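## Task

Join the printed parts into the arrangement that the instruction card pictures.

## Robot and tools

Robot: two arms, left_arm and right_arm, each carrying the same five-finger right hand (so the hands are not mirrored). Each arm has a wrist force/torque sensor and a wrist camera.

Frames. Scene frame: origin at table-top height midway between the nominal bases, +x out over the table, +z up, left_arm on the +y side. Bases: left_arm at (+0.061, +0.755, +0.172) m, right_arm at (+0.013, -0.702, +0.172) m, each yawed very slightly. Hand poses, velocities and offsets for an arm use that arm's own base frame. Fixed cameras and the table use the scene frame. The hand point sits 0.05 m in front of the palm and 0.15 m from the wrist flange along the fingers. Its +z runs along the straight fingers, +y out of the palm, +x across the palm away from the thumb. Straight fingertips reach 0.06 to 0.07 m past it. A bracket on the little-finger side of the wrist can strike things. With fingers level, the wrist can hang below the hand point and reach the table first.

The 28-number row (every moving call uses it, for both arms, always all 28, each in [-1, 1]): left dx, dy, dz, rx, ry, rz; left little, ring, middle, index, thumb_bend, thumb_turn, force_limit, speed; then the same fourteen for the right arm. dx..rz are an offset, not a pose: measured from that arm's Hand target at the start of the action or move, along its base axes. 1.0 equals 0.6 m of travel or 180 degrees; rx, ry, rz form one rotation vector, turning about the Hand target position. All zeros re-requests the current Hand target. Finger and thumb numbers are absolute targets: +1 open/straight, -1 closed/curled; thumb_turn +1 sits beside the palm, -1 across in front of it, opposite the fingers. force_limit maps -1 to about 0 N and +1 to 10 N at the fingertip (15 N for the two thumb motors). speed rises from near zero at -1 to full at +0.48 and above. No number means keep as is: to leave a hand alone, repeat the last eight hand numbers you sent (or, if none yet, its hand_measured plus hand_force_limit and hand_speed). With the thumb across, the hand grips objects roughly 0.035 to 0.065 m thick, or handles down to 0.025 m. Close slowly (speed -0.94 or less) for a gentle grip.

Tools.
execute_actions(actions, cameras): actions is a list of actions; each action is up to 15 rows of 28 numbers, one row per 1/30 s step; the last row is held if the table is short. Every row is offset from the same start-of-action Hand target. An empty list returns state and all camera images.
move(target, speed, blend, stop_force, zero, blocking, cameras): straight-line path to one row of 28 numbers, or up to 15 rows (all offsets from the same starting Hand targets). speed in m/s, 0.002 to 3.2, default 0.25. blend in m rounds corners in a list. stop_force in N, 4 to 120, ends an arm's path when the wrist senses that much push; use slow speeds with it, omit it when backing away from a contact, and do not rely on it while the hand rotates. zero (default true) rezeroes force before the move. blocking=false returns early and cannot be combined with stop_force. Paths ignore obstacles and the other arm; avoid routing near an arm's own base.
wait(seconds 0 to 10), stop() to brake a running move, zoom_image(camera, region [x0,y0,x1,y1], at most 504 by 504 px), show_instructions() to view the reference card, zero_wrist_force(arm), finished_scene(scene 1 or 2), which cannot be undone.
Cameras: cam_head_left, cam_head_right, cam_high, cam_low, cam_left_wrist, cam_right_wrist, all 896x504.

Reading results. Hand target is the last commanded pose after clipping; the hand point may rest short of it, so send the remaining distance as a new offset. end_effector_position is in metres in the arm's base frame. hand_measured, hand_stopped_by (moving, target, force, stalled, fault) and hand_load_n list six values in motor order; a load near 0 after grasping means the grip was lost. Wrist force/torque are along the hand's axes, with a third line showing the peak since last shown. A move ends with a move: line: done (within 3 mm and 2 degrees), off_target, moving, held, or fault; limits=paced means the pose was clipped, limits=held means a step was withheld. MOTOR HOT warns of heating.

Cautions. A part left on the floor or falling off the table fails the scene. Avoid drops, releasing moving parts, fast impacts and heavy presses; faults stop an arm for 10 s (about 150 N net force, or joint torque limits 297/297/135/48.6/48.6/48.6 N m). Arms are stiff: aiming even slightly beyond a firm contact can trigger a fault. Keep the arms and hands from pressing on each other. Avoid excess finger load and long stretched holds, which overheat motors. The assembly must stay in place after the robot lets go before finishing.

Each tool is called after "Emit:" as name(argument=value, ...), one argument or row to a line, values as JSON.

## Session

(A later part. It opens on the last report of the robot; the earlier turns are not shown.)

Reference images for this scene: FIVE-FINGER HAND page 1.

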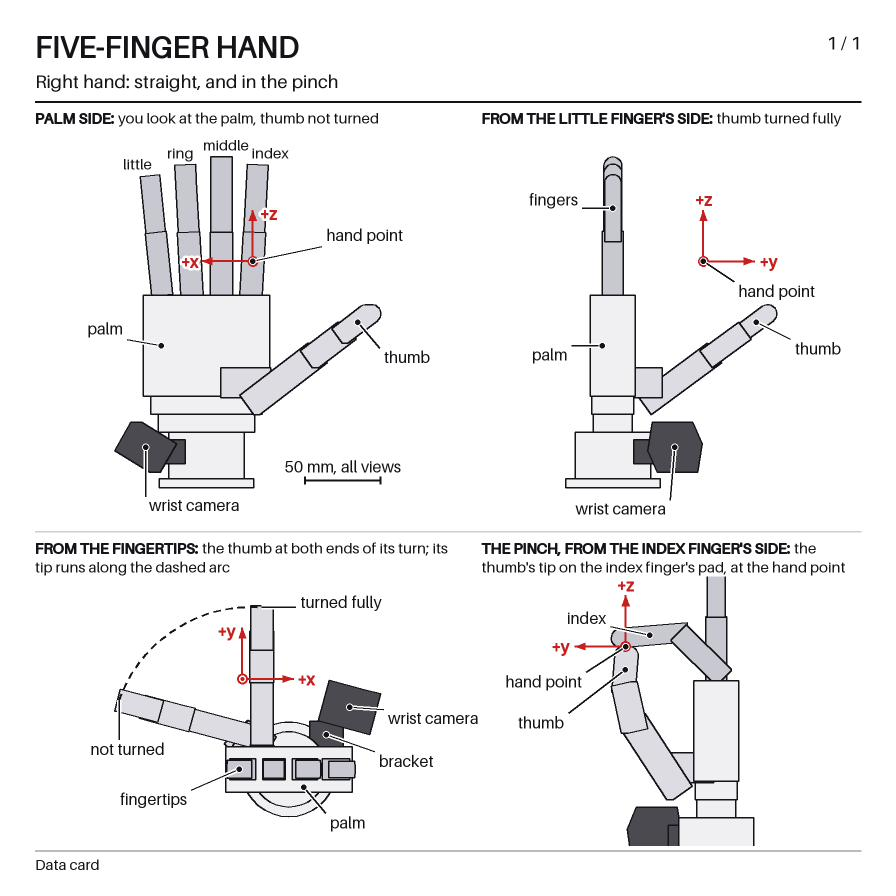

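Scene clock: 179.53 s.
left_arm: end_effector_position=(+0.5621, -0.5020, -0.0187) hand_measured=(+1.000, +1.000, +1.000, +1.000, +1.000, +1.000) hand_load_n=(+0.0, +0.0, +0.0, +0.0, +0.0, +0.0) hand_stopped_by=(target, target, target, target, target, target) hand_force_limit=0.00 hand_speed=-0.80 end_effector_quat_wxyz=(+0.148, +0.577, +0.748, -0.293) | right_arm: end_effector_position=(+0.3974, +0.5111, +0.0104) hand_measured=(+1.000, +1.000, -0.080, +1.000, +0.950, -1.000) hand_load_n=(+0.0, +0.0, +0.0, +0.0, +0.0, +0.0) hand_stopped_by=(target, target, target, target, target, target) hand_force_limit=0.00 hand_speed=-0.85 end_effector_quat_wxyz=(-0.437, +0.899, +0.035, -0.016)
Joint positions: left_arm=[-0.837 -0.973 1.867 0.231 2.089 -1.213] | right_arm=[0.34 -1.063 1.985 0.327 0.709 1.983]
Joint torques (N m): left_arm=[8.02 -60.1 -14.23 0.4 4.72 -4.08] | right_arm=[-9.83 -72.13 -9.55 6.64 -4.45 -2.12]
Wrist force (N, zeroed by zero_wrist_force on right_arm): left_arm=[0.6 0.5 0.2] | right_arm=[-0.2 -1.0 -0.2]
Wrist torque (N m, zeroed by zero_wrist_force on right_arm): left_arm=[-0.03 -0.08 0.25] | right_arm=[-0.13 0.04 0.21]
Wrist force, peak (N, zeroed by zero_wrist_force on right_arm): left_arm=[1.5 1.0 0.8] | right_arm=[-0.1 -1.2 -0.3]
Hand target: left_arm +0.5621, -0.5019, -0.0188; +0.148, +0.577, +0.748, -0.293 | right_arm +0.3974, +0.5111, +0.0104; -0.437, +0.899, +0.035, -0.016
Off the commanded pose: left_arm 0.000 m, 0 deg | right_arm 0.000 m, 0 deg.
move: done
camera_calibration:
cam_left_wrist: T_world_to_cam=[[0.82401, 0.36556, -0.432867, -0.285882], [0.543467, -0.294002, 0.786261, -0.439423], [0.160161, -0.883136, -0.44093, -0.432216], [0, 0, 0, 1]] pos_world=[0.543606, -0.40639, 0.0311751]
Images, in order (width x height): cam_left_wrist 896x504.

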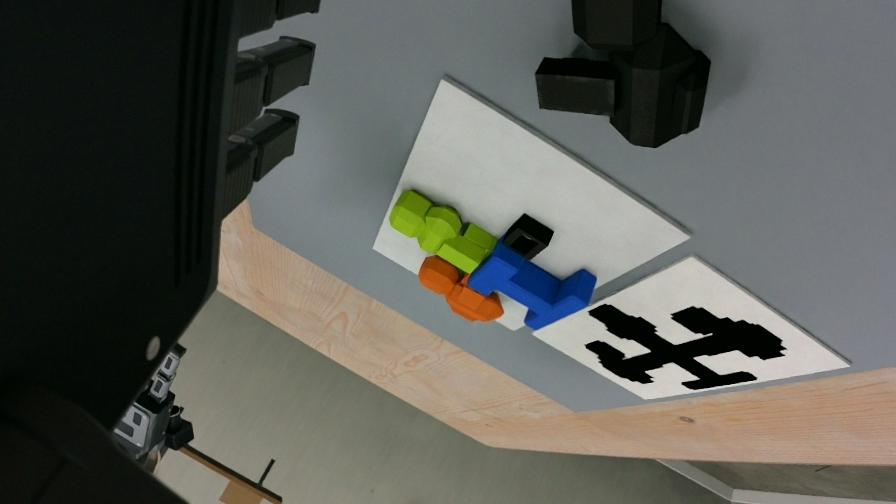

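Emit:
move(
  target=[
    [0,-0.05,0.2,0.22,0,0,1,1,1,1,1,1,0,-0.8,0,0,0,0,0,0,1,1,-0.08,1,0.95,-1,0,-0.85],
    [0.06,-0.2,0.1,0.22,0,0,1,1,1,1,1,1,0,-0.8,0,0,0,0,0,0,1,1,-0.08,1,0.95,-1,0,-0.85],
  ],
  cameras=["cam_left_wrist"],
)

Emit:
zoom_image(
  camera="cam_left_wrist",
  region=[280, 170, 600, 400],
)

Scene clock: 183.17 s.
left_arm: end_effector_position=(+0.5981, -0.6219, +0.0413) hand_measured=(+1.000, +1.000, +1.000, +1.000, +1.000, +1.000) hand_load_n=(+0.0, +0.0, +0.0, +0.0, +0.0, +0.0) hand_stopped_by=(target, target, target, target, target, target) hand_force_limit=0.00 hand_speed=-0.80 end_effector_quat_wxyz=(-0.056, +0.593, +0.803, -0.023) | right_arm: end_effector_position=(+0.3974, +0.5111, +0.0104) hand_measured=(+1.000, +1.000, -0.080, +1.000, +0.950, -1.000) hand_load_n=(+0.0, -0.5, +0.0, +0.0, +0.0, +0.0) hand_stopped_by=(target, target, target, target, target, target) hand_force_limit=0.00 hand_speed=-0.85 end_effector_quat_wxyz=(-0.437, +0.899, +0.035, -0.016)
Joint positions: left_arm=[-1.042 -0.751 1.293 1.115 1.657 -1.337] | right_arm=[0.34 -1.063 1.985 0.327 0.709 1.983]
Joint torques (N m): left_arm=[-11.51 -84.22 -41.53 5.71 4.35 -4.02] | right_arm=[-10.29 -76.2 -10.37 6.58 -5.04 -1.52]
Wrist force (N, zeroed by zero_wrist_force on right_arm): left_arm=[-0.5 1.1 0.7] | right_arm=[0.1 -0.8 -0.3]
Wrist torque (N m, zeroed by zero_wrist_force on right_arm): left_arm=[0.02 -0.07 0.14] | right_arm=[-0.10 0.01 0.23]
Wrist force, peak (N, zeroed by zero_wrist_force on right_arm): left_arm=[-1.6 1.4 1.5] | right_arm=[-0.1 -1.2 -0.3]
Hand target: left_arm +0.5981, -0.6219, +0.0412; -0.056, +0.593, +0.803, -0.023 | right_arm +0.3974, +0.5111, +0.0104; -0.437, +0.899, +0.035, -0.016
Off the commanded pose: left_arm 0.000 m, 0 deg | right_arm 0.000 m, 0 deg.
move: done
camera_calibration:
cam_left_wrist: T_world_to_cam=[[0.824007, 0.557576, -0.100606, -0.139934], [0.543473, -0.727647, 0.418529, -0.795923], [0.160156, -0.399547, -0.902614, -0.197535], [0, 0, 0, 1]] pos_world=[0.579506, -0.580051, 0.140741]
Images, in order (width x height): cam_left_wrist 896x504.

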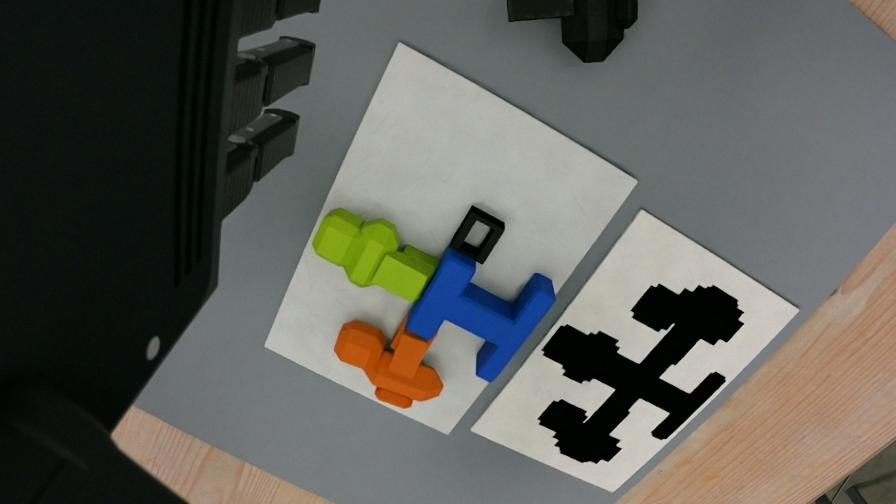

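Scaled by 1.575.

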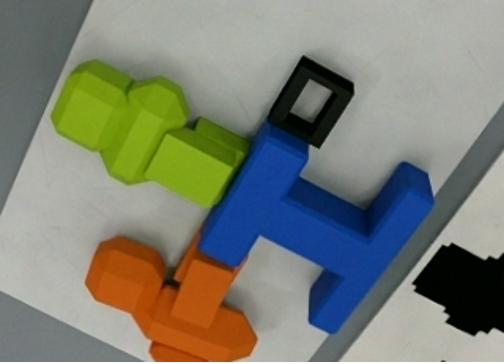

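Emit:
move(
  target=[
    [-0.06,0.45,0.2,0,0,0,1,1,1,1,1,1,0,-0.8,0.2,0.4,0.05,0,0,-0.16,1,1,0,1,0.95,-1,-0.2,0.2],
    [-0.06,0.45,0.2,0,0,0,1,1,1,1,1,1,0,-0.8,0.324,0.756,0,0,0,-0.318,1,1,0,1,0.95,-1,-0.2,0.2],
    [-0.06,0.45,0.2,0,0,0,1,1,1,1,1,1,0,-0.8,0.324,0.756,-0.13,0,0,-0.318,1,1,0,1,0.95,-1,-0.2,0.2],
  ],
  blend=[0.03,0.02,0],
  cameras=["cam_right_wrist"],
)

Scene clock: 190.23 s.
left_arm: end_effector_position=(+0.5621, -0.3519, +0.1612) hand_measured=(+1.000, +1.000, +1.000, +1.000, +1.000, +1.000) hand_load_n=(+0.0, +0.0, +0.0, +0.0, +0.0, +0.0) hand_stopped_by=(target, target, target, target, target, target) hand_force_limit=0.00 hand_speed=-0.80 end_effector_quat_wxyz=(-0.056, +0.593, +0.803, -0.023) | right_arm: end_effector_position=(+0.5918, +0.9647, -0.0673) hand_measured=(+1.000, +1.000, +0.000, +1.000, +0.950, -1.000) hand_load_n=(+0.0, +0.0, +0.0, +0.0, +0.0, +0.0) hand_stopped_by=(target, target, target, target, target, target) hand_force_limit=-0.20 hand_speed=0.20 end_effector_quat_wxyz=(-0.391, +0.805, -0.400, +0.195)
Joint positions: left_arm=[-0.863 -1.148 1.736 1.083 1.641 -1.158] | right_arm=[0.874 -0.568 1.063 0.183 1.749 3.282]
Joint torques (N m): left_arm=[9.09 -81.74 -21.85 5.75 -3.36 4.42] | right_arm=[9.89 -94.96 -50.01 -1.77 2.67 1.85]
Wrist force (N, zeroed by zero_wrist_force on right_arm): left_arm=[-0.7 0.4 0.3] | right_arm=[0.9 -0.9 0.4]
Wrist torque (N m, zeroed by zero_wrist_force on right_arm): left_arm=[-0.07 -0.07 -0.10] | right_arm=[-0.15 -0.14 0.06]
Wrist force, peak (N, zeroed by zero_wrist_force on right_arm): left_arm=[-1.5 1.0 0.9] | right_arm=[-0.3 -2.6 0.2]
Hand target: left_arm +0.5621, -0.3519, +0.1612; -0.056, +0.593, +0.803, -0.023 | right_arm +0.5918, +0.9647, -0.0676; -0.391, +0.805, -0.400, +0.195
Off the commanded pose: left_arm 0.000 m, 0 deg | right_arm 0.000 m, 0 deg.
move: done
camera_calibration:
cam_right_wrist: T_world_to_cam=[[-0.337363, -0.576149, -0.744472, 0.701088], [-0.921826, 0.362516, 0.13718, 0.207264], [0.190847, 0.732553, -0.653409, -0.755034], [0, 0, 0, 1]] pos_world=[0.571679, 0.881898, 0.000161892]
Images, in order (width x height): cam_right_wrist 896x504.

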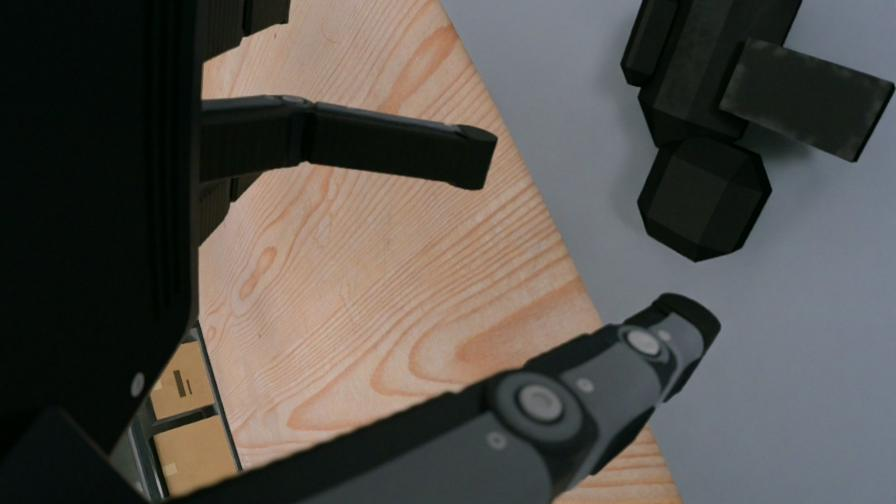

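Emit:
move(
  target=[
    [0,0,0,0,0,0,1,1,1,1,1,1,0,-0.8,-0.003,0.0078,-0.05,0,0,0,1,1,0,1,0.95,-1,-0.2,0.2],
    [0,0,0,0,0,0,1,1,1,1,1,1,0,-0.8,-0.003,0.0078,-0.1232,0,0,0,1,1,0,1,0.95,-1,-0.2,0.2],
  ],
  speed=0.06,
  stop_force=6,
  cameras=["cam_right_wrist"],
)

Scene clock: 194.30 s.
left_arm: end_effector_position=(+0.5621, -0.3519, +0.1612) hand_measured=(+1.000, +1.000, +1.000, +1.000, +1.000, +1.000) hand_load_n=(+0.0, +0.0, +0.0, +0.0, -0.5, +0.0) hand_stopped_by=(target, target, target, target, target, target) hand_force_limit=0.00 hand_speed=-0.80 end_effector_quat_wxyz=(-0.056, +0.593, +0.803, -0.023) | right_arm: end_effector_position=(+0.5900, +0.9694, -0.1415) hand_measured=(+1.000, +1.000, +0.000, +1.000, +0.950, -1.000) hand_load_n=(+0.0, +0.0, +0.0, +0.0, +0.0, +0.0) hand_stopped_by=(target, target, target, target, target, target) hand_force_limit=-0.20 hand_speed=0.20 end_effector_quat_wxyz=(-0.391, +0.805, -0.400, +0.195)
Joint positions: left_arm=[-0.863 -1.148 1.736 1.083 1.641 -1.158] | right_arm=[0.879 -0.492 1.057 0.114 1.752 3.285]
Joint torques (N m): left_arm=[8.55 -82.52 -21.69 5.78 -3.51 4.44] | right_arm=[9.89 -95.71 -49.61 -1.24 2.98 1.85]
Wrist force (N, zeroed by zero_wrist_force on right_arm): left_arm=[-0.6 0.5 0.3] | right_arm=[0.4 -1.2 0.3]
Wrist torque (N m, zeroed by zero_wrist_force on right_arm): left_arm=[-0.05 -0.09 -0.09] | right_arm=[-0.20 -0.09 0.00]
Wrist force, peak (N, zeroed by zero_wrist_force on right_arm): left_arm=[-1.2 0.3 0.5] | right_arm=[0.5 -1.5 -0.1]
Hand target: left_arm +0.5621, -0.3519, +0.1612; -0.056, +0.593, +0.803, -0.023 | right_arm +0.5900, +0.9694, -0.1415; -0.391, +0.805, -0.400, +0.195
Off the commanded pose: left_arm 0.000 m, 0 deg | right_arm 0.000 m, 0 deg.
move: done
camera_calibration:
cam_right_wrist: T_world_to_cam=[[-0.337374, -0.576191, -0.744434, 0.647995], [-0.921819, 0.362543, 0.137156, 0.214051], [0.190861, 0.732507, -0.653457, -0.806587], [0, 0, 0, 1]] pos_world=[0.569879, 0.886597, -0.0740384]
Images, in order (width x height): cam_right_wrist 896x504.

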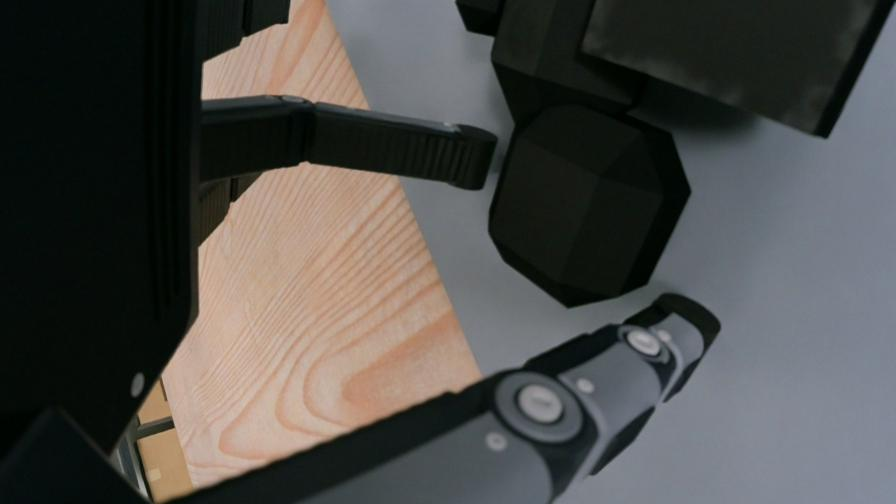

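Emit:
move(
  target=[0,0,0,0,0,0,1,1,1,1,1,1,0,-0.8,0,0,0,0,0,0,1,1,-0.45,1,0.5,-1,0.1,-0.92],
)

Emit:
wait(
  seconds=1.5,
)

Emit:
move(
  target=[0,0,0,0,0,0,1,1,1,1,1,1,0,-0.8,0,0,0.1,0,0,0,1,1,-0.45,1,0.5,-1,0.1,-0.92],
  speed=0.08,
  cameras=["cam_right_wrist"],
)

Scene clock: 196.07 s.
left_arm: end_effector_position=(+0.5621, -0.3519, +0.1612) hand_measured=(+1.000, +1.000, +1.000, +1.000, +1.000, +1.000) hand_load_n=(+0.0, +0.0, +0.0, +0.0, +0.0, +0.0) hand_stopped_by=(target, target, target, target, target, target) hand_force_limit=0.00 hand_speed=-0.80 end_effector_quat_wxyz=(-0.056, +0.593, +0.803, -0.023) | right_arm: end_effector_position=(+0.5900, +0.9694, -0.1415) hand_measured=(+1.000, +1.000, -0.214, +1.000, +0.840, -1.000) hand_load_n=(+0.0, +0.0, +6.5, +0.0, +7.5, +2.5) hand_stopped_by=(target, target, force, target, force, target) hand_force_limit=0.10 hand_speed=-0.92 end_effector_quat_wxyz=(-0.391, +0.805, -0.400, +0.195)
Joint positions: left_arm=[-0.863 -1.148 1.736 1.083 1.641 -1.158] | right_arm=[0.879 -0.492 1.057 0.114 1.752 3.285]
Joint torques (N m): left_arm=[8.44 -81.35 -22.35 6.03 -3.55 4.39] | right_arm=[9 -96.67 -49.58 -1.12 2.93 1.79]
Wrist force (N, zeroed by zero_wrist_force on right_arm): left_arm=[-0.9 0.5 0.6] | right_arm=[0.4 -1.3 0.3]
Wrist torque (N m, zeroed by zero_wrist_force on right_arm): left_arm=[-0.07 -0.04 -0.11] | right_arm=[-0.21 -0.09 0.00]
Wrist force, peak (N, zeroed by zero_wrist_force on right_arm): left_arm=[-0.8 0.8 0.5] | right_arm=[0.5 -1.5 0.3]
Hand target: left_arm +0.5621, -0.3519, +0.1612; -0.056, +0.593, +0.803, -0.023 | right_arm +0.5900, +0.9694, -0.1415; -0.391, +0.805, -0.400, +0.195
Off the commanded pose: left_arm 0.000 m, 0 deg | right_arm 0.000 m, 0 deg.
move: done

Scene clock: 197.57 s.
left_arm: end_effector_position=(+0.5621, -0.3519, +0.1612) hand_measured=(+1.000, +1.000, +1.000, +1.000, +1.000, +1.000) hand_load_n=(+0.0, +0.0, +0.0, +0.0, +0.0, +0.0) hand_stopped_by=(target, target, target, target, target, target) hand_force_limit=0.00 hand_speed=-0.80 end_effector_quat_wxyz=(-0.056, +0.593, +0.803, -0.023) | right_arm: end_effector_position=(+0.5900, +0.9694, -0.1415) hand_measured=(+1.000, +1.000, -0.214, +1.000, +0.840, -1.000) hand_load_n=(-0.5, +0.0, +6.5, +0.0, +7.5, +2.5) hand_stopped_by=(target, target, force, target, force, target) hand_force_limit=0.10 hand_speed=-0.92 end_effector_quat_wxyz=(-0.391, +0.805, -0.400, +0.195)
Joint positions: left_arm=[-0.863 -1.148 1.736 1.083 1.641 -1.158] | right_arm=[0.879 -0.492 1.057 0.114 1.752 3.285]
Joint torques (N m): left_arm=[9.18 -80.84 -22.64 5.76 -3.65 4.31] | right_arm=[9.6 -98.48 -47.16 -1.6 3.22 1.91]
Wrist force (N, zeroed by zero_wrist_force on right_arm): left_arm=[-0.6 0.7 0.2] | right_arm=[0.2 -1.1 0.2]
Wrist torque (N m, zeroed by zero_wrist_force on right_arm): left_arm=[0.00 -0.08 -0.09] | right_arm=[-0.18 -0.06 0.00]
Wrist force, peak (N, zeroed by zero_wrist_force on right_arm): left_arm=[-1.0 0.8 0.4] | right_arm=[0.6 -1.3 0.6]
Hand target: left_arm +0.5621, -0.3519, +0.1612; -0.056, +0.593, +0.803, -0.023 | right_arm +0.5900, +0.9694, -0.1415; -0.391, +0.805, -0.400, +0.195
Off the commanded pose: left_arm 0.000 m, 0 deg | right_arm 0.000 m, 0 deg.
wait: 1.50 s; at rest by 0.17 s

Scene clock: 198.73 s.
left_arm: end_effector_position=(+0.5621, -0.3519, +0.1612) hand_measured=(+1.000, +1.000, +1.000, +1.000, +1.000, +1.000) hand_load_n=(+0.0, +0.0, +0.0, +0.0, +0.0, +0.0) hand_stopped_by=(target, target, target, target, target, target) hand_force_limit=0.00 hand_speed=-0.80 end_effector_quat_wxyz=(-0.056, +0.593, +0.803, -0.023) | right_arm: end_effector_position=(+0.5900, +0.9694, -0.0817) hand_measured=(+1.000, +1.000, -0.214, +1.000, +0.840, -1.000) hand_load_n=(+0.0, +0.0, +6.5, +0.0, +8.0, +2.5) hand_stopped_by=(target, target, force, target, force, target) hand_force_limit=0.10 hand_speed=-0.92 end_effector_quat_wxyz=(-0.391, +0.805, -0.400, +0.195)
Joint positions: left_arm=[-0.863 -1.148 1.736 1.083 1.641 -1.158] | right_arm=[0.879 -0.549 1.054 0.174 1.752 3.285]
Joint torques (N m): left_arm=[6.3 -80.36 -22.02 5.87 -3.43 4.59] | right_arm=[7.87 -118.34 -50.05 3.54 2.44 2.13]
Wrist force (N, zeroed by zero_wrist_force on right_arm): left_arm=[-0.6 0.5 0.2] | right_arm=[0.2 -0.8 0.5]
Wrist torque (N m, zeroed by zero_wrist_force on right_arm): left_arm=[-0.05 -0.08 -0.10] | right_arm=[-0.16 -0.04 0.02]
Wrist force, peak (N, zeroed by zero_wrist_force on right_arm): left_arm=[-1.1 0.8 0.5] | right_arm=[0.4 -1.5 0.3]
Hand target: left_arm +0.5621, -0.3519, +0.1612; -0.056, +0.593, +0.803, -0.023 | right_arm +0.5900, +0.9694, -0.0815; -0.391, +0.805, -0.400, +0.195
Off the commanded pose: left_arm 0.000 m, 0 deg | right_arm 0.000 m, 0 deg.
move: done
camera_calibration:
cam_right_wrist: T_world_to_cam=[[-0.337374, -0.576191, -0.744434, 0.69257], [-0.921819, 0.362543, 0.137156, 0.205813], [0.190861, 0.732507, -0.653457, -0.767584], [0, 0, 0, 1]] pos_world=[0.569879, 0.886697, -0.0142384]
Images, in order (width x height): cam_right_wrist 896x504.

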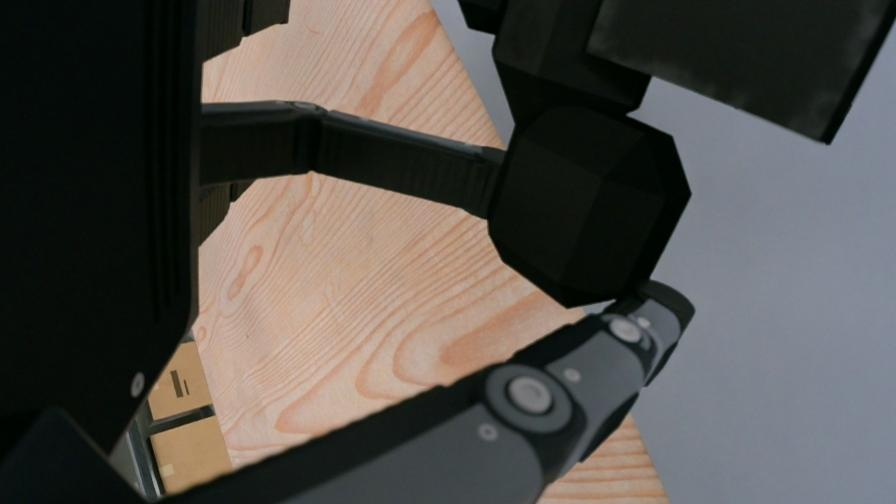

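Emit:
move(
  target=[
    [0,0,0,0,0,0,1,1,1,1,1,1,0,-0.8,0,0,0.08,0,0,0,1,1,-0.45,1,0.5,-1,0.1,-0.92],
    [0.02,-0.5,-0.02,0,0,0,1,1,1,1,1,1,0,-0.8,-0.0157,-0.301,0.09,0,0,0.3214,1,1,-0.45,1,0.5,-1,0.1,-0.92],
    [0.02,-0.5,-0.02,0,0,0,1,1,1,1,1,1,0,-0.8,-0.0157,-0.301,0.015,0,0,0.3214,1,1,-0.45,1,0.5,-1,0.1,-0.92],
  ],
  speed=0.2,
  blend=[0.02,0.01,0],
  cameras=["cam_right_wrist","cam_left_wrist"],
)

Emit:
zoom_image(
  camera="cam_left_wrist",
  region=[400, 160, 640, 320],
)

Scene clock: 203.37 s.
left_arm: end_effector_position=(+0.5724, -0.6211, +0.1503) hand_measured=(+1.000, +1.000, +1.000, +1.000, +1.000, +1.000) hand_load_n=(+0.0, +0.0, +0.0, +0.0, +0.0, +0.0) hand_stopped_by=(target, target, target, target, target, target) hand_force_limit=0.00 hand_speed=-0.80 end_effector_quat_wxyz=(-0.056, +0.593, +0.803, -0.023) | right_arm: end_effector_position=(+0.5807, +0.7923, -0.0276) hand_measured=(+1.000, +1.000, -0.214, +1.000, +0.840, -1.000) hand_load_n=(+0.0, +0.0, +6.0, +0.0, +7.5, +2.5) hand_stopped_by=(target, target, force, target, force, target) hand_force_limit=0.10 hand_speed=-0.92 end_effector_quat_wxyz=(-0.437, +0.899, +0.031, -0.014)
Joint positions: left_arm=[-1.069 -0.865 1.285 1.234 1.659 -1.363] | right_arm=[0.585 -0.662 1.233 0.437 0.819 2.315]
Joint torques (N m): left_arm=[7.77 -107.36 -24.2 1.65 -2.98 4.62] | right_arm=[-7.05 -86 -45.89 5.64 -4.27 -1.7]
Wrist force (N, zeroed by zero_wrist_force on right_arm): left_arm=[-0.4 1.3 1.0] | right_arm=[-0.3 -0.2 -0.1]
Wrist torque (N m, zeroed by zero_wrist_force on right_arm): left_arm=[0.03 -0.08 -0.09] | right_arm=[-0.01 0.04 0.24]
Wrist force, peak (N, zeroed by zero_wrist_force on right_arm): left_arm=[-3.5 -0.1 1.0] | right_arm=[0.0 -1.7 0.1]
Hand target: left_arm +0.5724, -0.6211, +0.1503; -0.056, +0.593, +0.803, -0.023 (not the last commanded pose) | right_arm +0.5808, +0.7922, -0.0276; -0.437, +0.899, +0.031, -0.014 (not the last commanded pose)
Off the commanded pose: left_arm 0.031 m, 0 deg | right_arm 0.045 m, 1 deg.
move: held (left_arm; a check stopped the path), off_target (right_arm; braked when a check withheld steps of left_arm); path passed 1 of 3 targets; limits=held
pose unreachable (left arm): on one or more control steps of this call, first in action 0 (counted from 0), this arm could not follow its commanded pose, so it was not sent that pose on those steps. It may still have moved: this result reports where it is.
cause: moving toward the commanded pose would bring a part of the arm too close to another arm (a part of this arm just beyond joint 6 (wrist 3) and a part of the right arm just beyond its joint 5 (wrist 2), 17 mm apart when this arm was first held).
camera_calibration:
cam_left_wrist: T_world_to_cam=[[0.824179, 0.557325, -0.100583, -0.108483], [0.543181, -0.727665, 0.418876, -0.826929], [0.160259, -0.399864, -0.902455, -0.0949943], [0, 0, 0, 1]] pos_world=[0.553806, -0.579252, 0.249741]
cam_right_wrist: T_world_to_cam=[[0.296641, -0.598121, -0.744483, 0.276797], [-0.808861, -0.571795, 0.137091, 0.928745], [-0.507689, 0.561517, -0.653415, -0.0595131], [0, 0, 0, 1]] pos_world=[0.638902, 0.730028, 0.0398617]
Images, in order (width x height): cam_left_wrist 896x504, cam_right_wrist 896x504.

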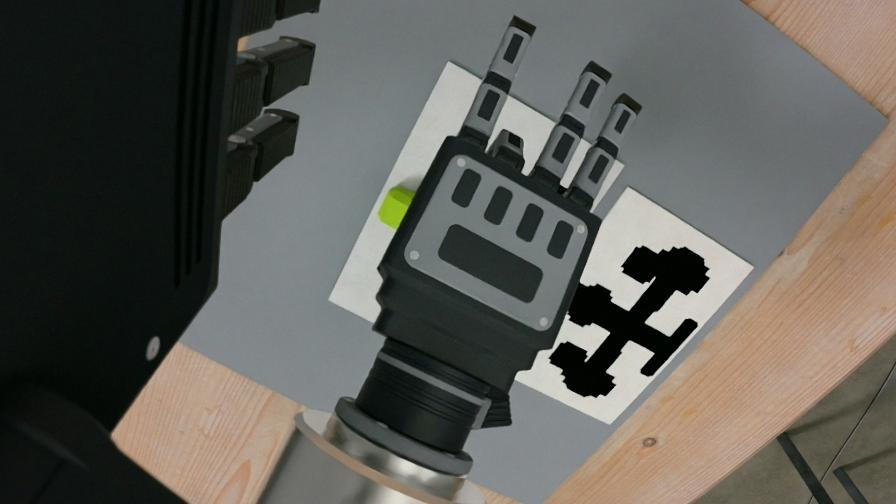

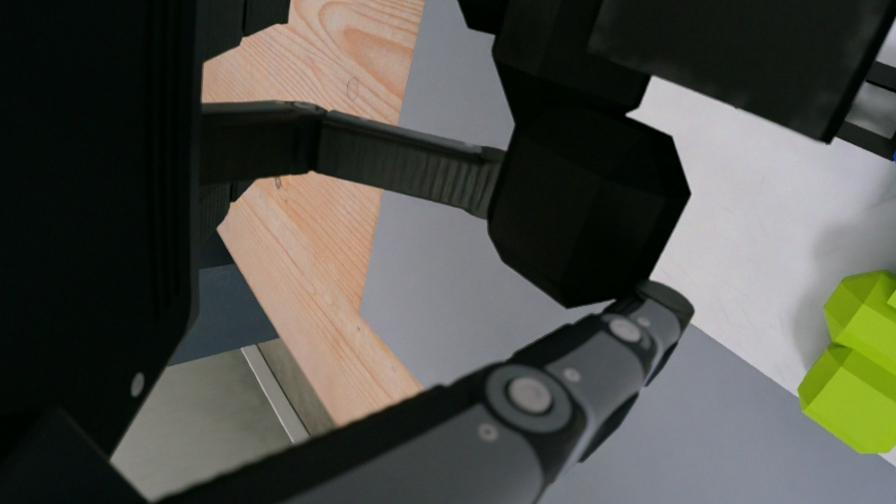

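Scaled by 2.100.

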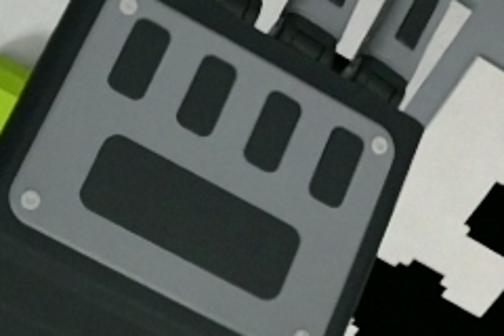

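Emit:
zoom_image(
  camera="cam_right_wrist",
  region=[560, 0, 896, 189],
)

Emit:
move(
  target=[0.0,0.4,0,0,0,0,1,1,1,1,1,1,0,-0.8,0,0,0,0,0,0,1,1,-0.45,1,0.5,-1,0.1,-0.92],
)

Scaled by 1.500.

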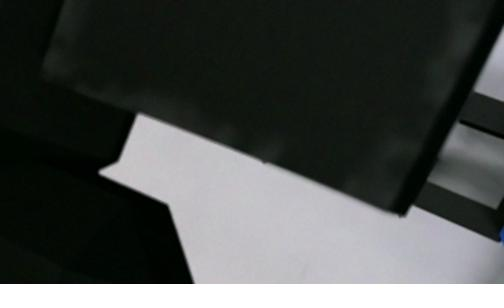

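Scene clock: 205.87 s.
left_arm: end_effector_position=(+0.5724, -0.3813, +0.1503) hand_measured=(+1.000, +1.000, +1.000, +1.000, +1.000, +1.000) hand_load_n=(+0.0, +0.0, +0.0, +0.0, +0.0, +0.0) hand_stopped_by=(target, target, target, target, target, target) hand_force_limit=0.00 hand_speed=-0.80 end_effector_quat_wxyz=(-0.056, +0.593, +0.803, -0.023) | right_arm: end_effector_position=(+0.5808, +0.7922, -0.0276) hand_measured=(+1.000, +1.000, -0.214, +1.000, +0.840, -1.000) hand_load_n=(+0.0, +0.0, +6.5, +0.0, +8.0, +2.5) hand_stopped_by=(target, target, force, target, force, target) hand_force_limit=0.10 hand_speed=-0.92 end_effector_quat_wxyz=(-0.437, +0.899, +0.031, -0.014)
Joint positions: left_arm=[-0.881 -1.103 1.688 1.084 1.642 -1.176] | right_arm=[0.585 -0.662 1.233 0.437 0.819 2.315]
Joint torques (N m): left_arm=[8.09 -85.04 -21.19 1.48 -3.75 4.61] | right_arm=[-11.21 -87.25 -46.49 5.4 -4.51 -1.84]
Wrist force (N, zeroed by zero_wrist_force on right_arm): left_arm=[-0.5 0.3 0.1] | right_arm=[-0.3 -0.1 0.1]
Wrist torque (N m, zeroed by zero_wrist_force on right_arm): left_arm=[-0.04 -0.08 -0.08] | right_arm=[0.00 0.04 0.24]
Wrist force, peak (N, zeroed by zero_wrist_force on right_arm): left_arm=[-1.9 0.8 1.1] | right_arm=[-0.5 -0.1 -0.4]
Hand target: left_arm +0.5724, -0.3811, +0.1503; -0.056, +0.593, +0.803, -0.023 | right_arm +0.5808, +0.7922, -0.0276; -0.437, +0.899, +0.031, -0.014
Off the commanded pose: left_arm 0.000 m, 0 deg | right_arm 0.000 m, 0 deg.
move: done

Emit:
move(
  target=[0,0,0,0,0,0,1,1,1,1,1,1,0,-0.8,0.12,0.063,0,0,0,0.006,1,1,-0.45,1,0.5,-1,0.1,-0.92],
  speed=0.12,
  cameras=["cam_right_wrist"],
)

Emit:
zoom_image(
  camera="cam_right_wrist",
  region=[560, 60, 896, 400],
)

Scene clock: 209.40 s.
left_arm: end_effector_position=(+0.5724, -0.3811, +0.1503) hand_measured=(+1.000, +1.000, +1.000, +1.000, +1.000, +1.000) hand_load_n=(+0.0, +0.0, -0.5, +0.0, -0.5, +0.5) hand_stopped_by=(target, target, target, target, target, target) hand_force_limit=0.00 hand_speed=-0.80 end_effector_quat_wxyz=(-0.056, +0.593, +0.803, -0.023) | right_arm: end_effector_position=(+0.6527, +0.8300, -0.0276) hand_measured=(+1.000, +1.000, -0.214, +1.000, +0.840, -1.000) hand_load_n=(+0.0, +0.0, +6.0, +0.0, +7.5, +2.5) hand_stopped_by=(target, target, force, target, force, target) hand_force_limit=0.10 hand_speed=-0.92 end_effector_quat_wxyz=(-0.437, +0.898, +0.039, -0.018) end_effector_velocity=(+0.000, +0.000, +0.000) end_effector_angular_velocity=(-0.001, +0.001, +0.001)
Joint positions: left_arm=[-0.88 -1.103 1.688 1.084 1.642 -1.175] | right_arm=[0.575 -0.526 0.963 0.594 0.804 2.281]
Joint velocities: left_arm=[within noise] | right_arm=[0 0.001 -0.003 0.005 0 -0.001]
Joint torques (N m): left_arm=[9.35 -84.84 -21.99 1.6 -3.12 4.62] | right_arm=[-14.01 -97.45 -49.19 5.52 -4.55 -2.15]
Wrist force (N, zeroed by zero_wrist_force on right_arm): left_arm=[-0.4 0.4 0.4] | right_arm=[0.1 -0.2 0.3]
Wrist torque (N m, zeroed by zero_wrist_force on right_arm): left_arm=[-0.05 -0.10 -0.06] | right_arm=[-0.02 -0.03 0.26]
Wrist force, peak (N, zeroed by zero_wrist_force on right_arm): left_arm=[-0.2 0.6 1.0] | right_arm=[0.8 -0.3 0.6]
Hand target: left_arm +0.5724, -0.3811, +0.1503; -0.056, +0.593, +0.803, -0.023 | right_arm +0.6528, +0.8300, -0.0276; -0.437, +0.898, +0.039, -0.018
Off the commanded pose: left_arm 0.000 m, 0 deg | right_arm 0.000 m, 0 deg.
move: done
camera_calibration:
cam_right_wrist: T_world_to_cam=[[0.307953, -0.592394, -0.744469, 0.26589], [-0.797843, -0.587066, 0.137112, 1.01394], [-0.518277, 0.551745, -0.653426, -0.0291727], [0, 0, 0, 1]] pos_world=[0.711961, 0.768856, 0.0398617]
Images, in order (width x height): cam_right_wrist 896x504.

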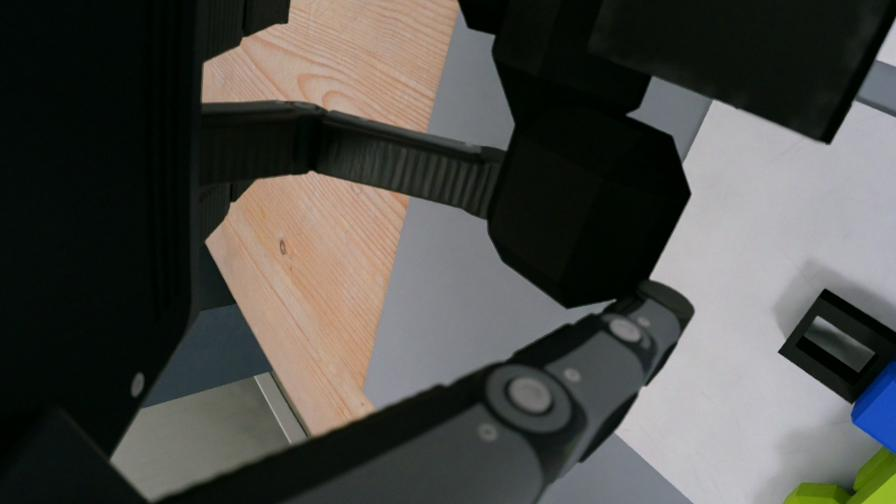

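Scaled by 1.482.

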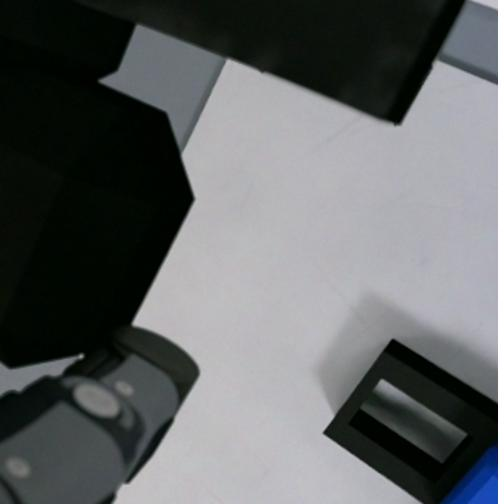

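Emit:
move(
  target=[
    [0,0,0,0,0,0,1,1,1,1,1,1,0,-0.8,-0.118,-0.0655,0,0,0,0.006,1,1,-0.45,1,0.5,-1,0.1,-0.92],
    [0.0,0,0,0,0,0,1,1,1,1,1,1,0,-0.8,-0.118,-0.0655,-0.147,0,0,0.006,1,1,-0.45,1,0.5,-1,0.1,-0.92],
  ],
  speed=0.1,
)

Emit:
move(
  target=[-0.01,-0.1,-0.32,-0.25,0,0,1,1,1,1,1,1,0,-0.8,0,0,0,0,0,0,1,1,-0.45,1,0.5,-1,0.1,-0.92],
  cameras=["cam_left_wrist","cam_right_wrist"],
)

Emit:
zoom_image(
  camera="cam_left_wrist",
  region=[380, 180, 660, 360],
)

Scene clock: 214.70 s.
left_arm: end_effector_position=(+0.5724, -0.3811, +0.1503) hand_measured=(+1.000, +1.000, +1.000, +1.000, +1.000, +1.000) hand_load_n=(+0.0, +0.0, +0.0, +0.0, +0.0, +0.0) hand_stopped_by=(target, target, target, target, target, target) hand_force_limit=0.00 hand_speed=-0.80 end_effector_quat_wxyz=(-0.056, +0.593, +0.803, -0.023) | right_arm: end_effector_position=(+0.5820, +0.7907, -0.1156) hand_measured=(+1.000, +1.000, -0.214, +1.000, +0.840, -1.000) hand_load_n=(+0.0, +0.0, +6.0, +0.0, +7.5, +2.5) hand_stopped_by=(target, target, force, target, force, target) hand_force_limit=0.10 hand_speed=-0.92 end_effector_quat_wxyz=(-0.437, +0.898, +0.048, -0.022)
Joint positions: left_arm=[-0.88 -1.103 1.688 1.084 1.642 -1.175] | right_arm=[0.581 -0.56 1.216 0.386 0.797 2.265]
Joint torques (N m): left_arm=[8.36 -86.14 -21.03 1.79 -3.19 4.62] | right_arm=[2.72 -89.63 -43.62 0.33 -3.62 1.02]
Wrist force (N, zeroed by zero_wrist_force on right_arm): left_arm=[-0.3 0.6 0.3] | right_arm=[0.0 -0.1 0.4]
Wrist torque (N m, zeroed by zero_wrist_force on right_arm): left_arm=[-0.01 -0.12 -0.05] | right_arm=[-0.03 -0.01 0.26]
Wrist force, peak (N, zeroed by zero_wrist_force on right_arm): left_arm=[-0.7 0.9 -0.1] | right_arm=[0.2 -0.8 -0.6]
Hand target: left_arm +0.5724, -0.3811, +0.1503; -0.056, +0.593, +0.803, -0.023 | right_arm +0.5820, +0.7907, -0.1158; -0.437, +0.898, +0.048, -0.023
Off the commanded pose: left_arm 0.000 m, 0 deg | right_arm 0.000 m, 0 deg.
move: done

Scene clock: 217.00 s.
left_arm: end_effector_position=(+0.5664, -0.4411, -0.0416) hand_measured=(+1.000, +1.000, +1.000, +1.000, +1.000, +1.000) hand_load_n=(+0.0, +0.0, +0.0, +0.0, +0.0, -0.5) hand_stopped_by=(target, target, target, target, target, target) hand_force_limit=0.00 hand_speed=-0.80 end_effector_quat_wxyz=(+0.175, +0.569, +0.733, -0.328) | right_arm: end_effector_position=(+0.5820, +0.7907, -0.1158) hand_measured=(+1.000, +1.000, -0.214, +1.000, +0.840, -1.000) hand_load_n=(+0.0, +0.0, +6.0, +0.0, +8.0, +2.5) hand_stopped_by=(target, target, force, target, force, target) hand_force_limit=0.10 hand_speed=-0.92 end_effector_quat_wxyz=(-0.437, +0.898, +0.048, -0.023)
Joint positions: left_arm=[-0.734 -0.958 1.949 0.108 2.194 -1.139] | right_arm=[0.581 -0.56 1.216 0.386 0.797 2.265]
Joint torques (N m): left_arm=[8.85 -58.1 -10.32 0.44 4.88 -3.85] | right_arm=[10.07 -89.44 -45.05 0.45 0.75 0.76]
Wrist force (N, zeroed by zero_wrist_force on right_arm): left_arm=[0.4 0.8 -0.6] | right_arm=[0.0 -0.1 0.0]
Wrist torque (N m, zeroed by zero_wrist_force on right_arm): left_arm=[0.01 0.02 0.28] | right_arm=[-0.01 0.00 0.27]
Wrist force, peak (N, zeroed by zero_wrist_force on right_arm): left_arm=[0.9 1.5 0.4] | right_arm=[0.0 0.2 0.4]
Hand target: left_arm +0.5664, -0.4411, -0.0417; +0.175, +0.569, +0.733, -0.328 | right_arm +0.5820, +0.7907, -0.1158; -0.437, +0.898, +0.048, -0.023
Off the commanded pose: left_arm 0.000 m, 0 deg | right_arm 0.000 m, 0 deg.
move: done
camera_calibration:
cam_left_wrist: T_world_to_cam=[[0.824171, 0.323044, -0.465172, -0.34178], [0.543193, -0.218471, 0.810686, -0.371392], [0.160261, -0.920822, -0.355533, -0.402366], [0, 0, 0, 1]] pos_world=[0.547906, -0.341236, -0.00095868]
cam_right_wrist: T_world_to_cam=[[0.319063, -0.586471, -0.74448, 0.187624], [-0.786599, -0.60204, 0.137149, 0.951917], [-0.528641, 0.541848, -0.653406, -0.0879476], [0, 0, 0, 1]] pos_world=[0.642421, 0.730783, -0.0483381]
Images, in order (width x height): cam_left_wrist 896x504, cam_right_wrist 896x504.

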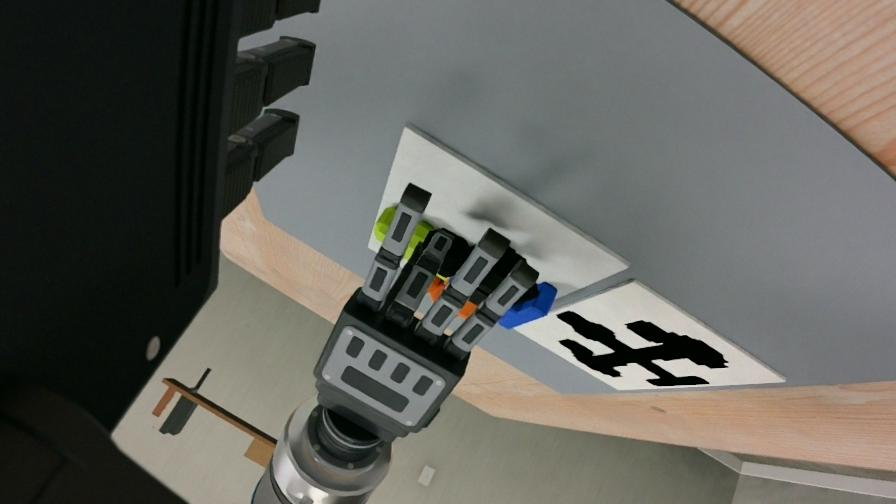

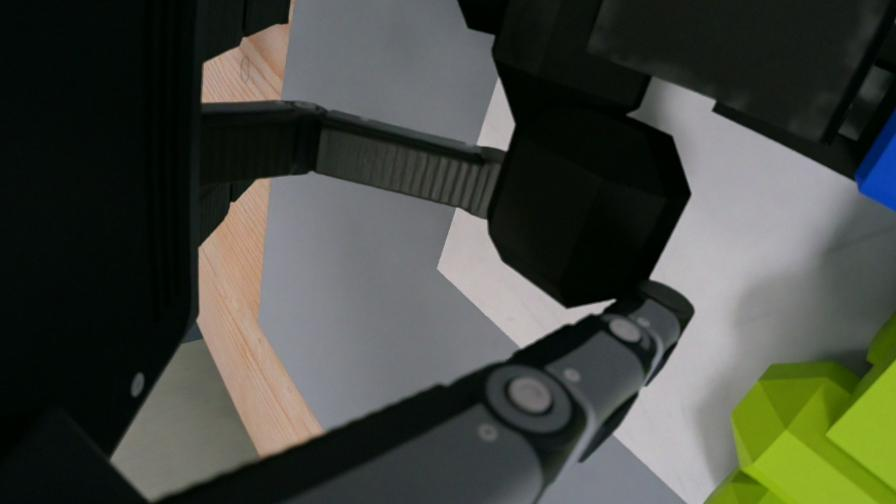

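Scaled by 1.800.

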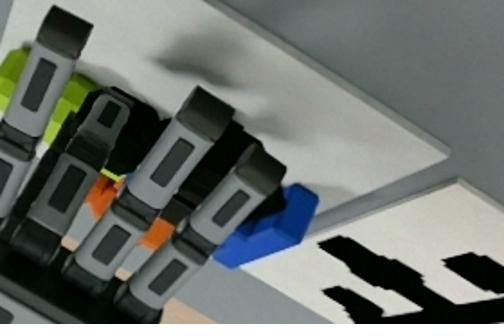

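Emit:
zoom_image(
  camera="cam_right_wrist",
  region=[640, 0, 896, 220],
)

Scaled by 1.969.

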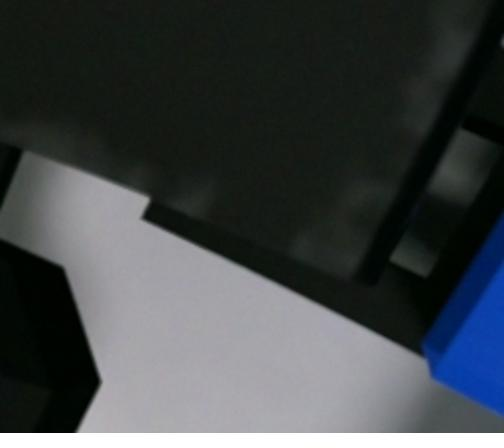

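Emit:
move(
  target=[0,0.2,0.1,0.25,0,0,1,1,1,1,1,1,0,-0.8,0.0053,-0.001,0,0,0,-0.0195,1,1,-0.45,1,0.5,-1,0.1,-0.92],
  cameras=["cam_right_wrist"],
)

Emit:
zoom_image(
  camera="cam_right_wrist",
  region=[640, 0, 896, 220],
)

Scene clock: 222.83 s.
left_arm: end_effector_position=(+0.5664, -0.3211, +0.0183) hand_measured=(+1.000, +1.000, +1.000, +1.000, +1.000, +1.000) hand_load_n=(+0.0, +0.0, +0.0, +0.0, +0.0, +0.0) hand_stopped_by=(target, target, target, target, target, target) hand_force_limit=0.00 hand_speed=-0.80 end_effector_quat_wxyz=(-0.056, +0.593, +0.803, -0.023) | right_arm: end_effector_position=(+0.5851, +0.7901, -0.1158) hand_measured=(+1.000, +1.000, -0.214, +1.000, +0.840, -1.000) hand_load_n=(+0.0, +0.0, +6.5, -0.5, +8.0, +2.5) hand_stopped_by=(target, target, force, target, force, target) hand_force_limit=0.10 hand_speed=-0.92 end_effector_quat_wxyz=(-0.437, +0.899, +0.020, -0.009)
Joint positions: left_arm=[-0.823 -1.01 1.836 0.847 1.637 -1.118] | right_arm=[0.582 -0.58 1.248 0.324 0.83 2.338]
Joint torques (N m): left_arm=[-10.55 -58.45 -33.4 5.88 -3.37 -4.08] | right_arm=[8.46 -111.96 -18.53 0.3 1.74 2.18]
Wrist force (N, zeroed by zero_wrist_force on right_arm): left_arm=[-0.9 0.6 1.0] | right_arm=[-0.2 -0.2 0.2]
Wrist torque (N m, zeroed by zero_wrist_force on right_arm): left_arm=[-0.08 -0.05 0.10] | right_arm=[-0.04 0.02 -0.01]
Wrist force, peak (N, zeroed by zero_wrist_force on right_arm): left_arm=[-1.3 0.7 0.7] | right_arm=[0.0 -0.3 0.5]
Hand target: left_arm +0.5664, -0.3211, +0.0183; -0.056, +0.593, +0.803, -0.023 | right_arm +0.5851, +0.7901, -0.1158; -0.437, +0.899, +0.020, -0.009
Off the commanded pose: left_arm 0.000 m, 0 deg | right_arm 0.000 m, 0 deg.
move: done
camera_calibration:
cam_right_wrist: T_world_to_cam=[[0.282542, -0.604914, -0.744479, 0.222231], [-0.821971, -0.55276, 0.137184, 0.93578], [-0.494503, 0.57318, -0.6534, -0.130716], [0, 0, 0, 1]] pos_world=[0.641755, 0.726616, -0.0483381]
Images, in order (width x height): cam_right_wrist 896x504.

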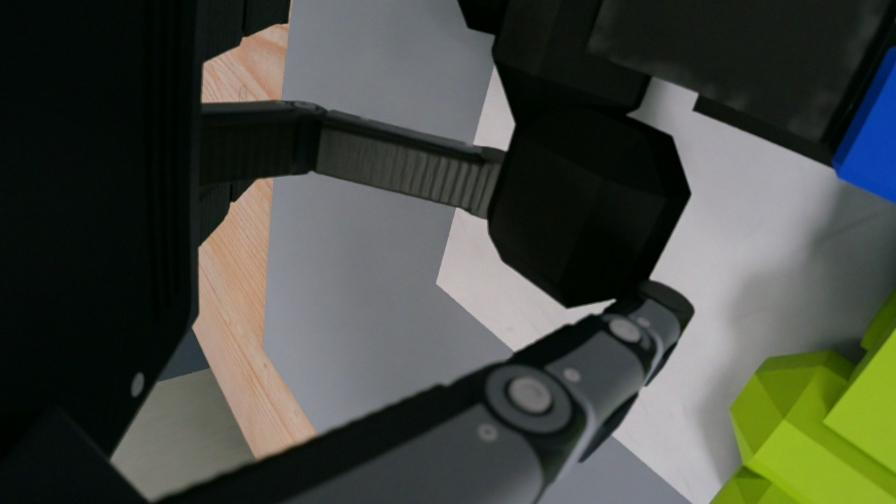

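Scaled by 1.969.

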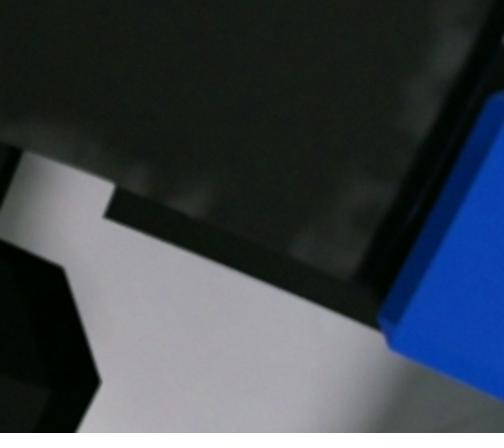

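Emit:
move(
  target=[0,0,0,0,0,0,1,1,1,1,1,1,0,-0.8,0,0,-0.042,0,0,0,1,1,-0.45,1,0.5,-1,0.1,-0.92],
  speed=0.02,
  stop_force=5,
  cameras=["cam_right_wrist"],
)

Emit:
zoom_image(
  camera="cam_right_wrist",
  region=[640, 0, 896, 220],
)

Scene clock: 229.40 s.
left_arm: end_effector_position=(+0.5664, -0.3211, +0.0183) hand_measured=(+1.000, +1.000, +1.000, +1.000, +1.000, +1.000) hand_load_n=(+0.0, +0.0, +0.0, +0.0, +0.0, +0.0) hand_stopped_by=(target, target, target, target, target, target) hand_force_limit=0.00 hand_speed=-0.80 end_effector_quat_wxyz=(-0.056, +0.593, +0.803, -0.023) | right_arm: end_effector_position=(+0.5851, +0.7901, -0.1383) hand_measured=(+1.000, +1.000, -0.214, +1.000, +0.840, -1.000) hand_load_n=(+0.0, +0.0, +7.0, +0.0, +7.5, +0.5) hand_stopped_by=(target, target, force, target, force, target) hand_force_limit=0.10 hand_speed=-0.92 end_effector_quat_wxyz=(-0.437, +0.899, +0.020, -0.009)
Joint positions: left_arm=[-0.823 -1.01 1.836 0.847 1.637 -1.118] | right_arm=[0.582 -0.555 1.246 0.301 0.83 2.338]
Joint torques (N m): left_arm=[-10.67 -58.73 -33.59 6.13 -3.42 -4.16] | right_arm=[3.22 -113.18 -19.55 5.55 1.74 0.41]
Wrist force (N, zeroed by zero_wrist_force on right_arm): left_arm=[-1.0 0.4 0.8] | right_arm=[-0.1 -0.9 0.7]
Wrist torque (N m, zeroed by zero_wrist_force on right_arm): left_arm=[-0.10 -0.02 0.09] | right_arm=[-0.06 -0.01 -0.05]
Wrist force, peak (N, zeroed by zero_wrist_force on right_arm): left_arm=[-1.5 0.6 0.7] | right_arm=[-0.4 -9.2 -2.6]
Hand target: left_arm +0.5664, -0.3211, +0.0183; -0.056, +0.593, +0.803, -0.023 | right_arm +0.5851, +0.7901, -0.1383; -0.437, +0.899, +0.020, -0.009 (not the last commanded pose)
Off the commanded pose: left_arm 0.000 m, 0 deg | right_arm 0.003 m, 0 deg.
move: contact (right_arm)
camera_calibration:
cam_right_wrist: T_world_to_cam=[[0.282556, -0.60493, -0.744461, 0.205484], [-0.822012, -0.552713, 0.137131, 0.938855], [-0.494428, 0.573208, -0.653432, -0.145489], [0, 0, 0, 1]] pos_world=[0.641756, 0.726616, -0.0708383]
Images, in order (width x height): cam_right_wrist 896x504.

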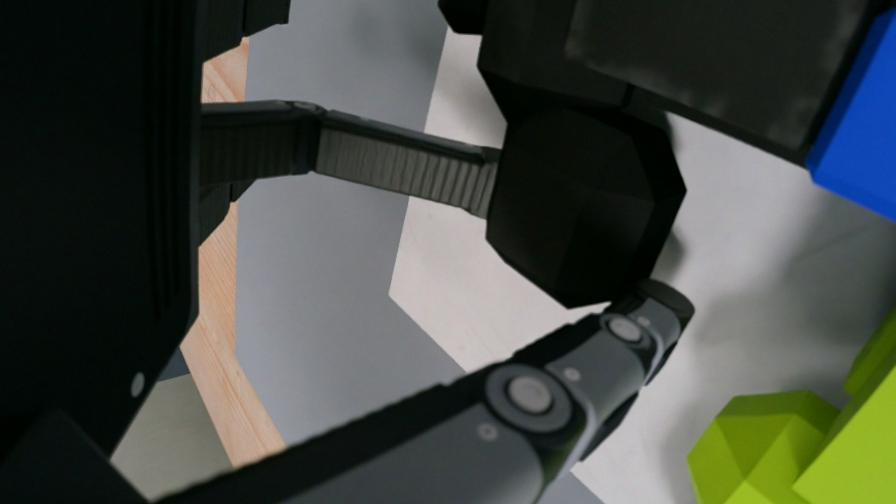

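Scaled by 1.969.

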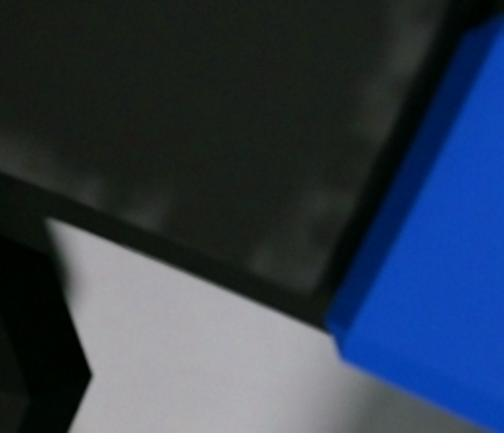

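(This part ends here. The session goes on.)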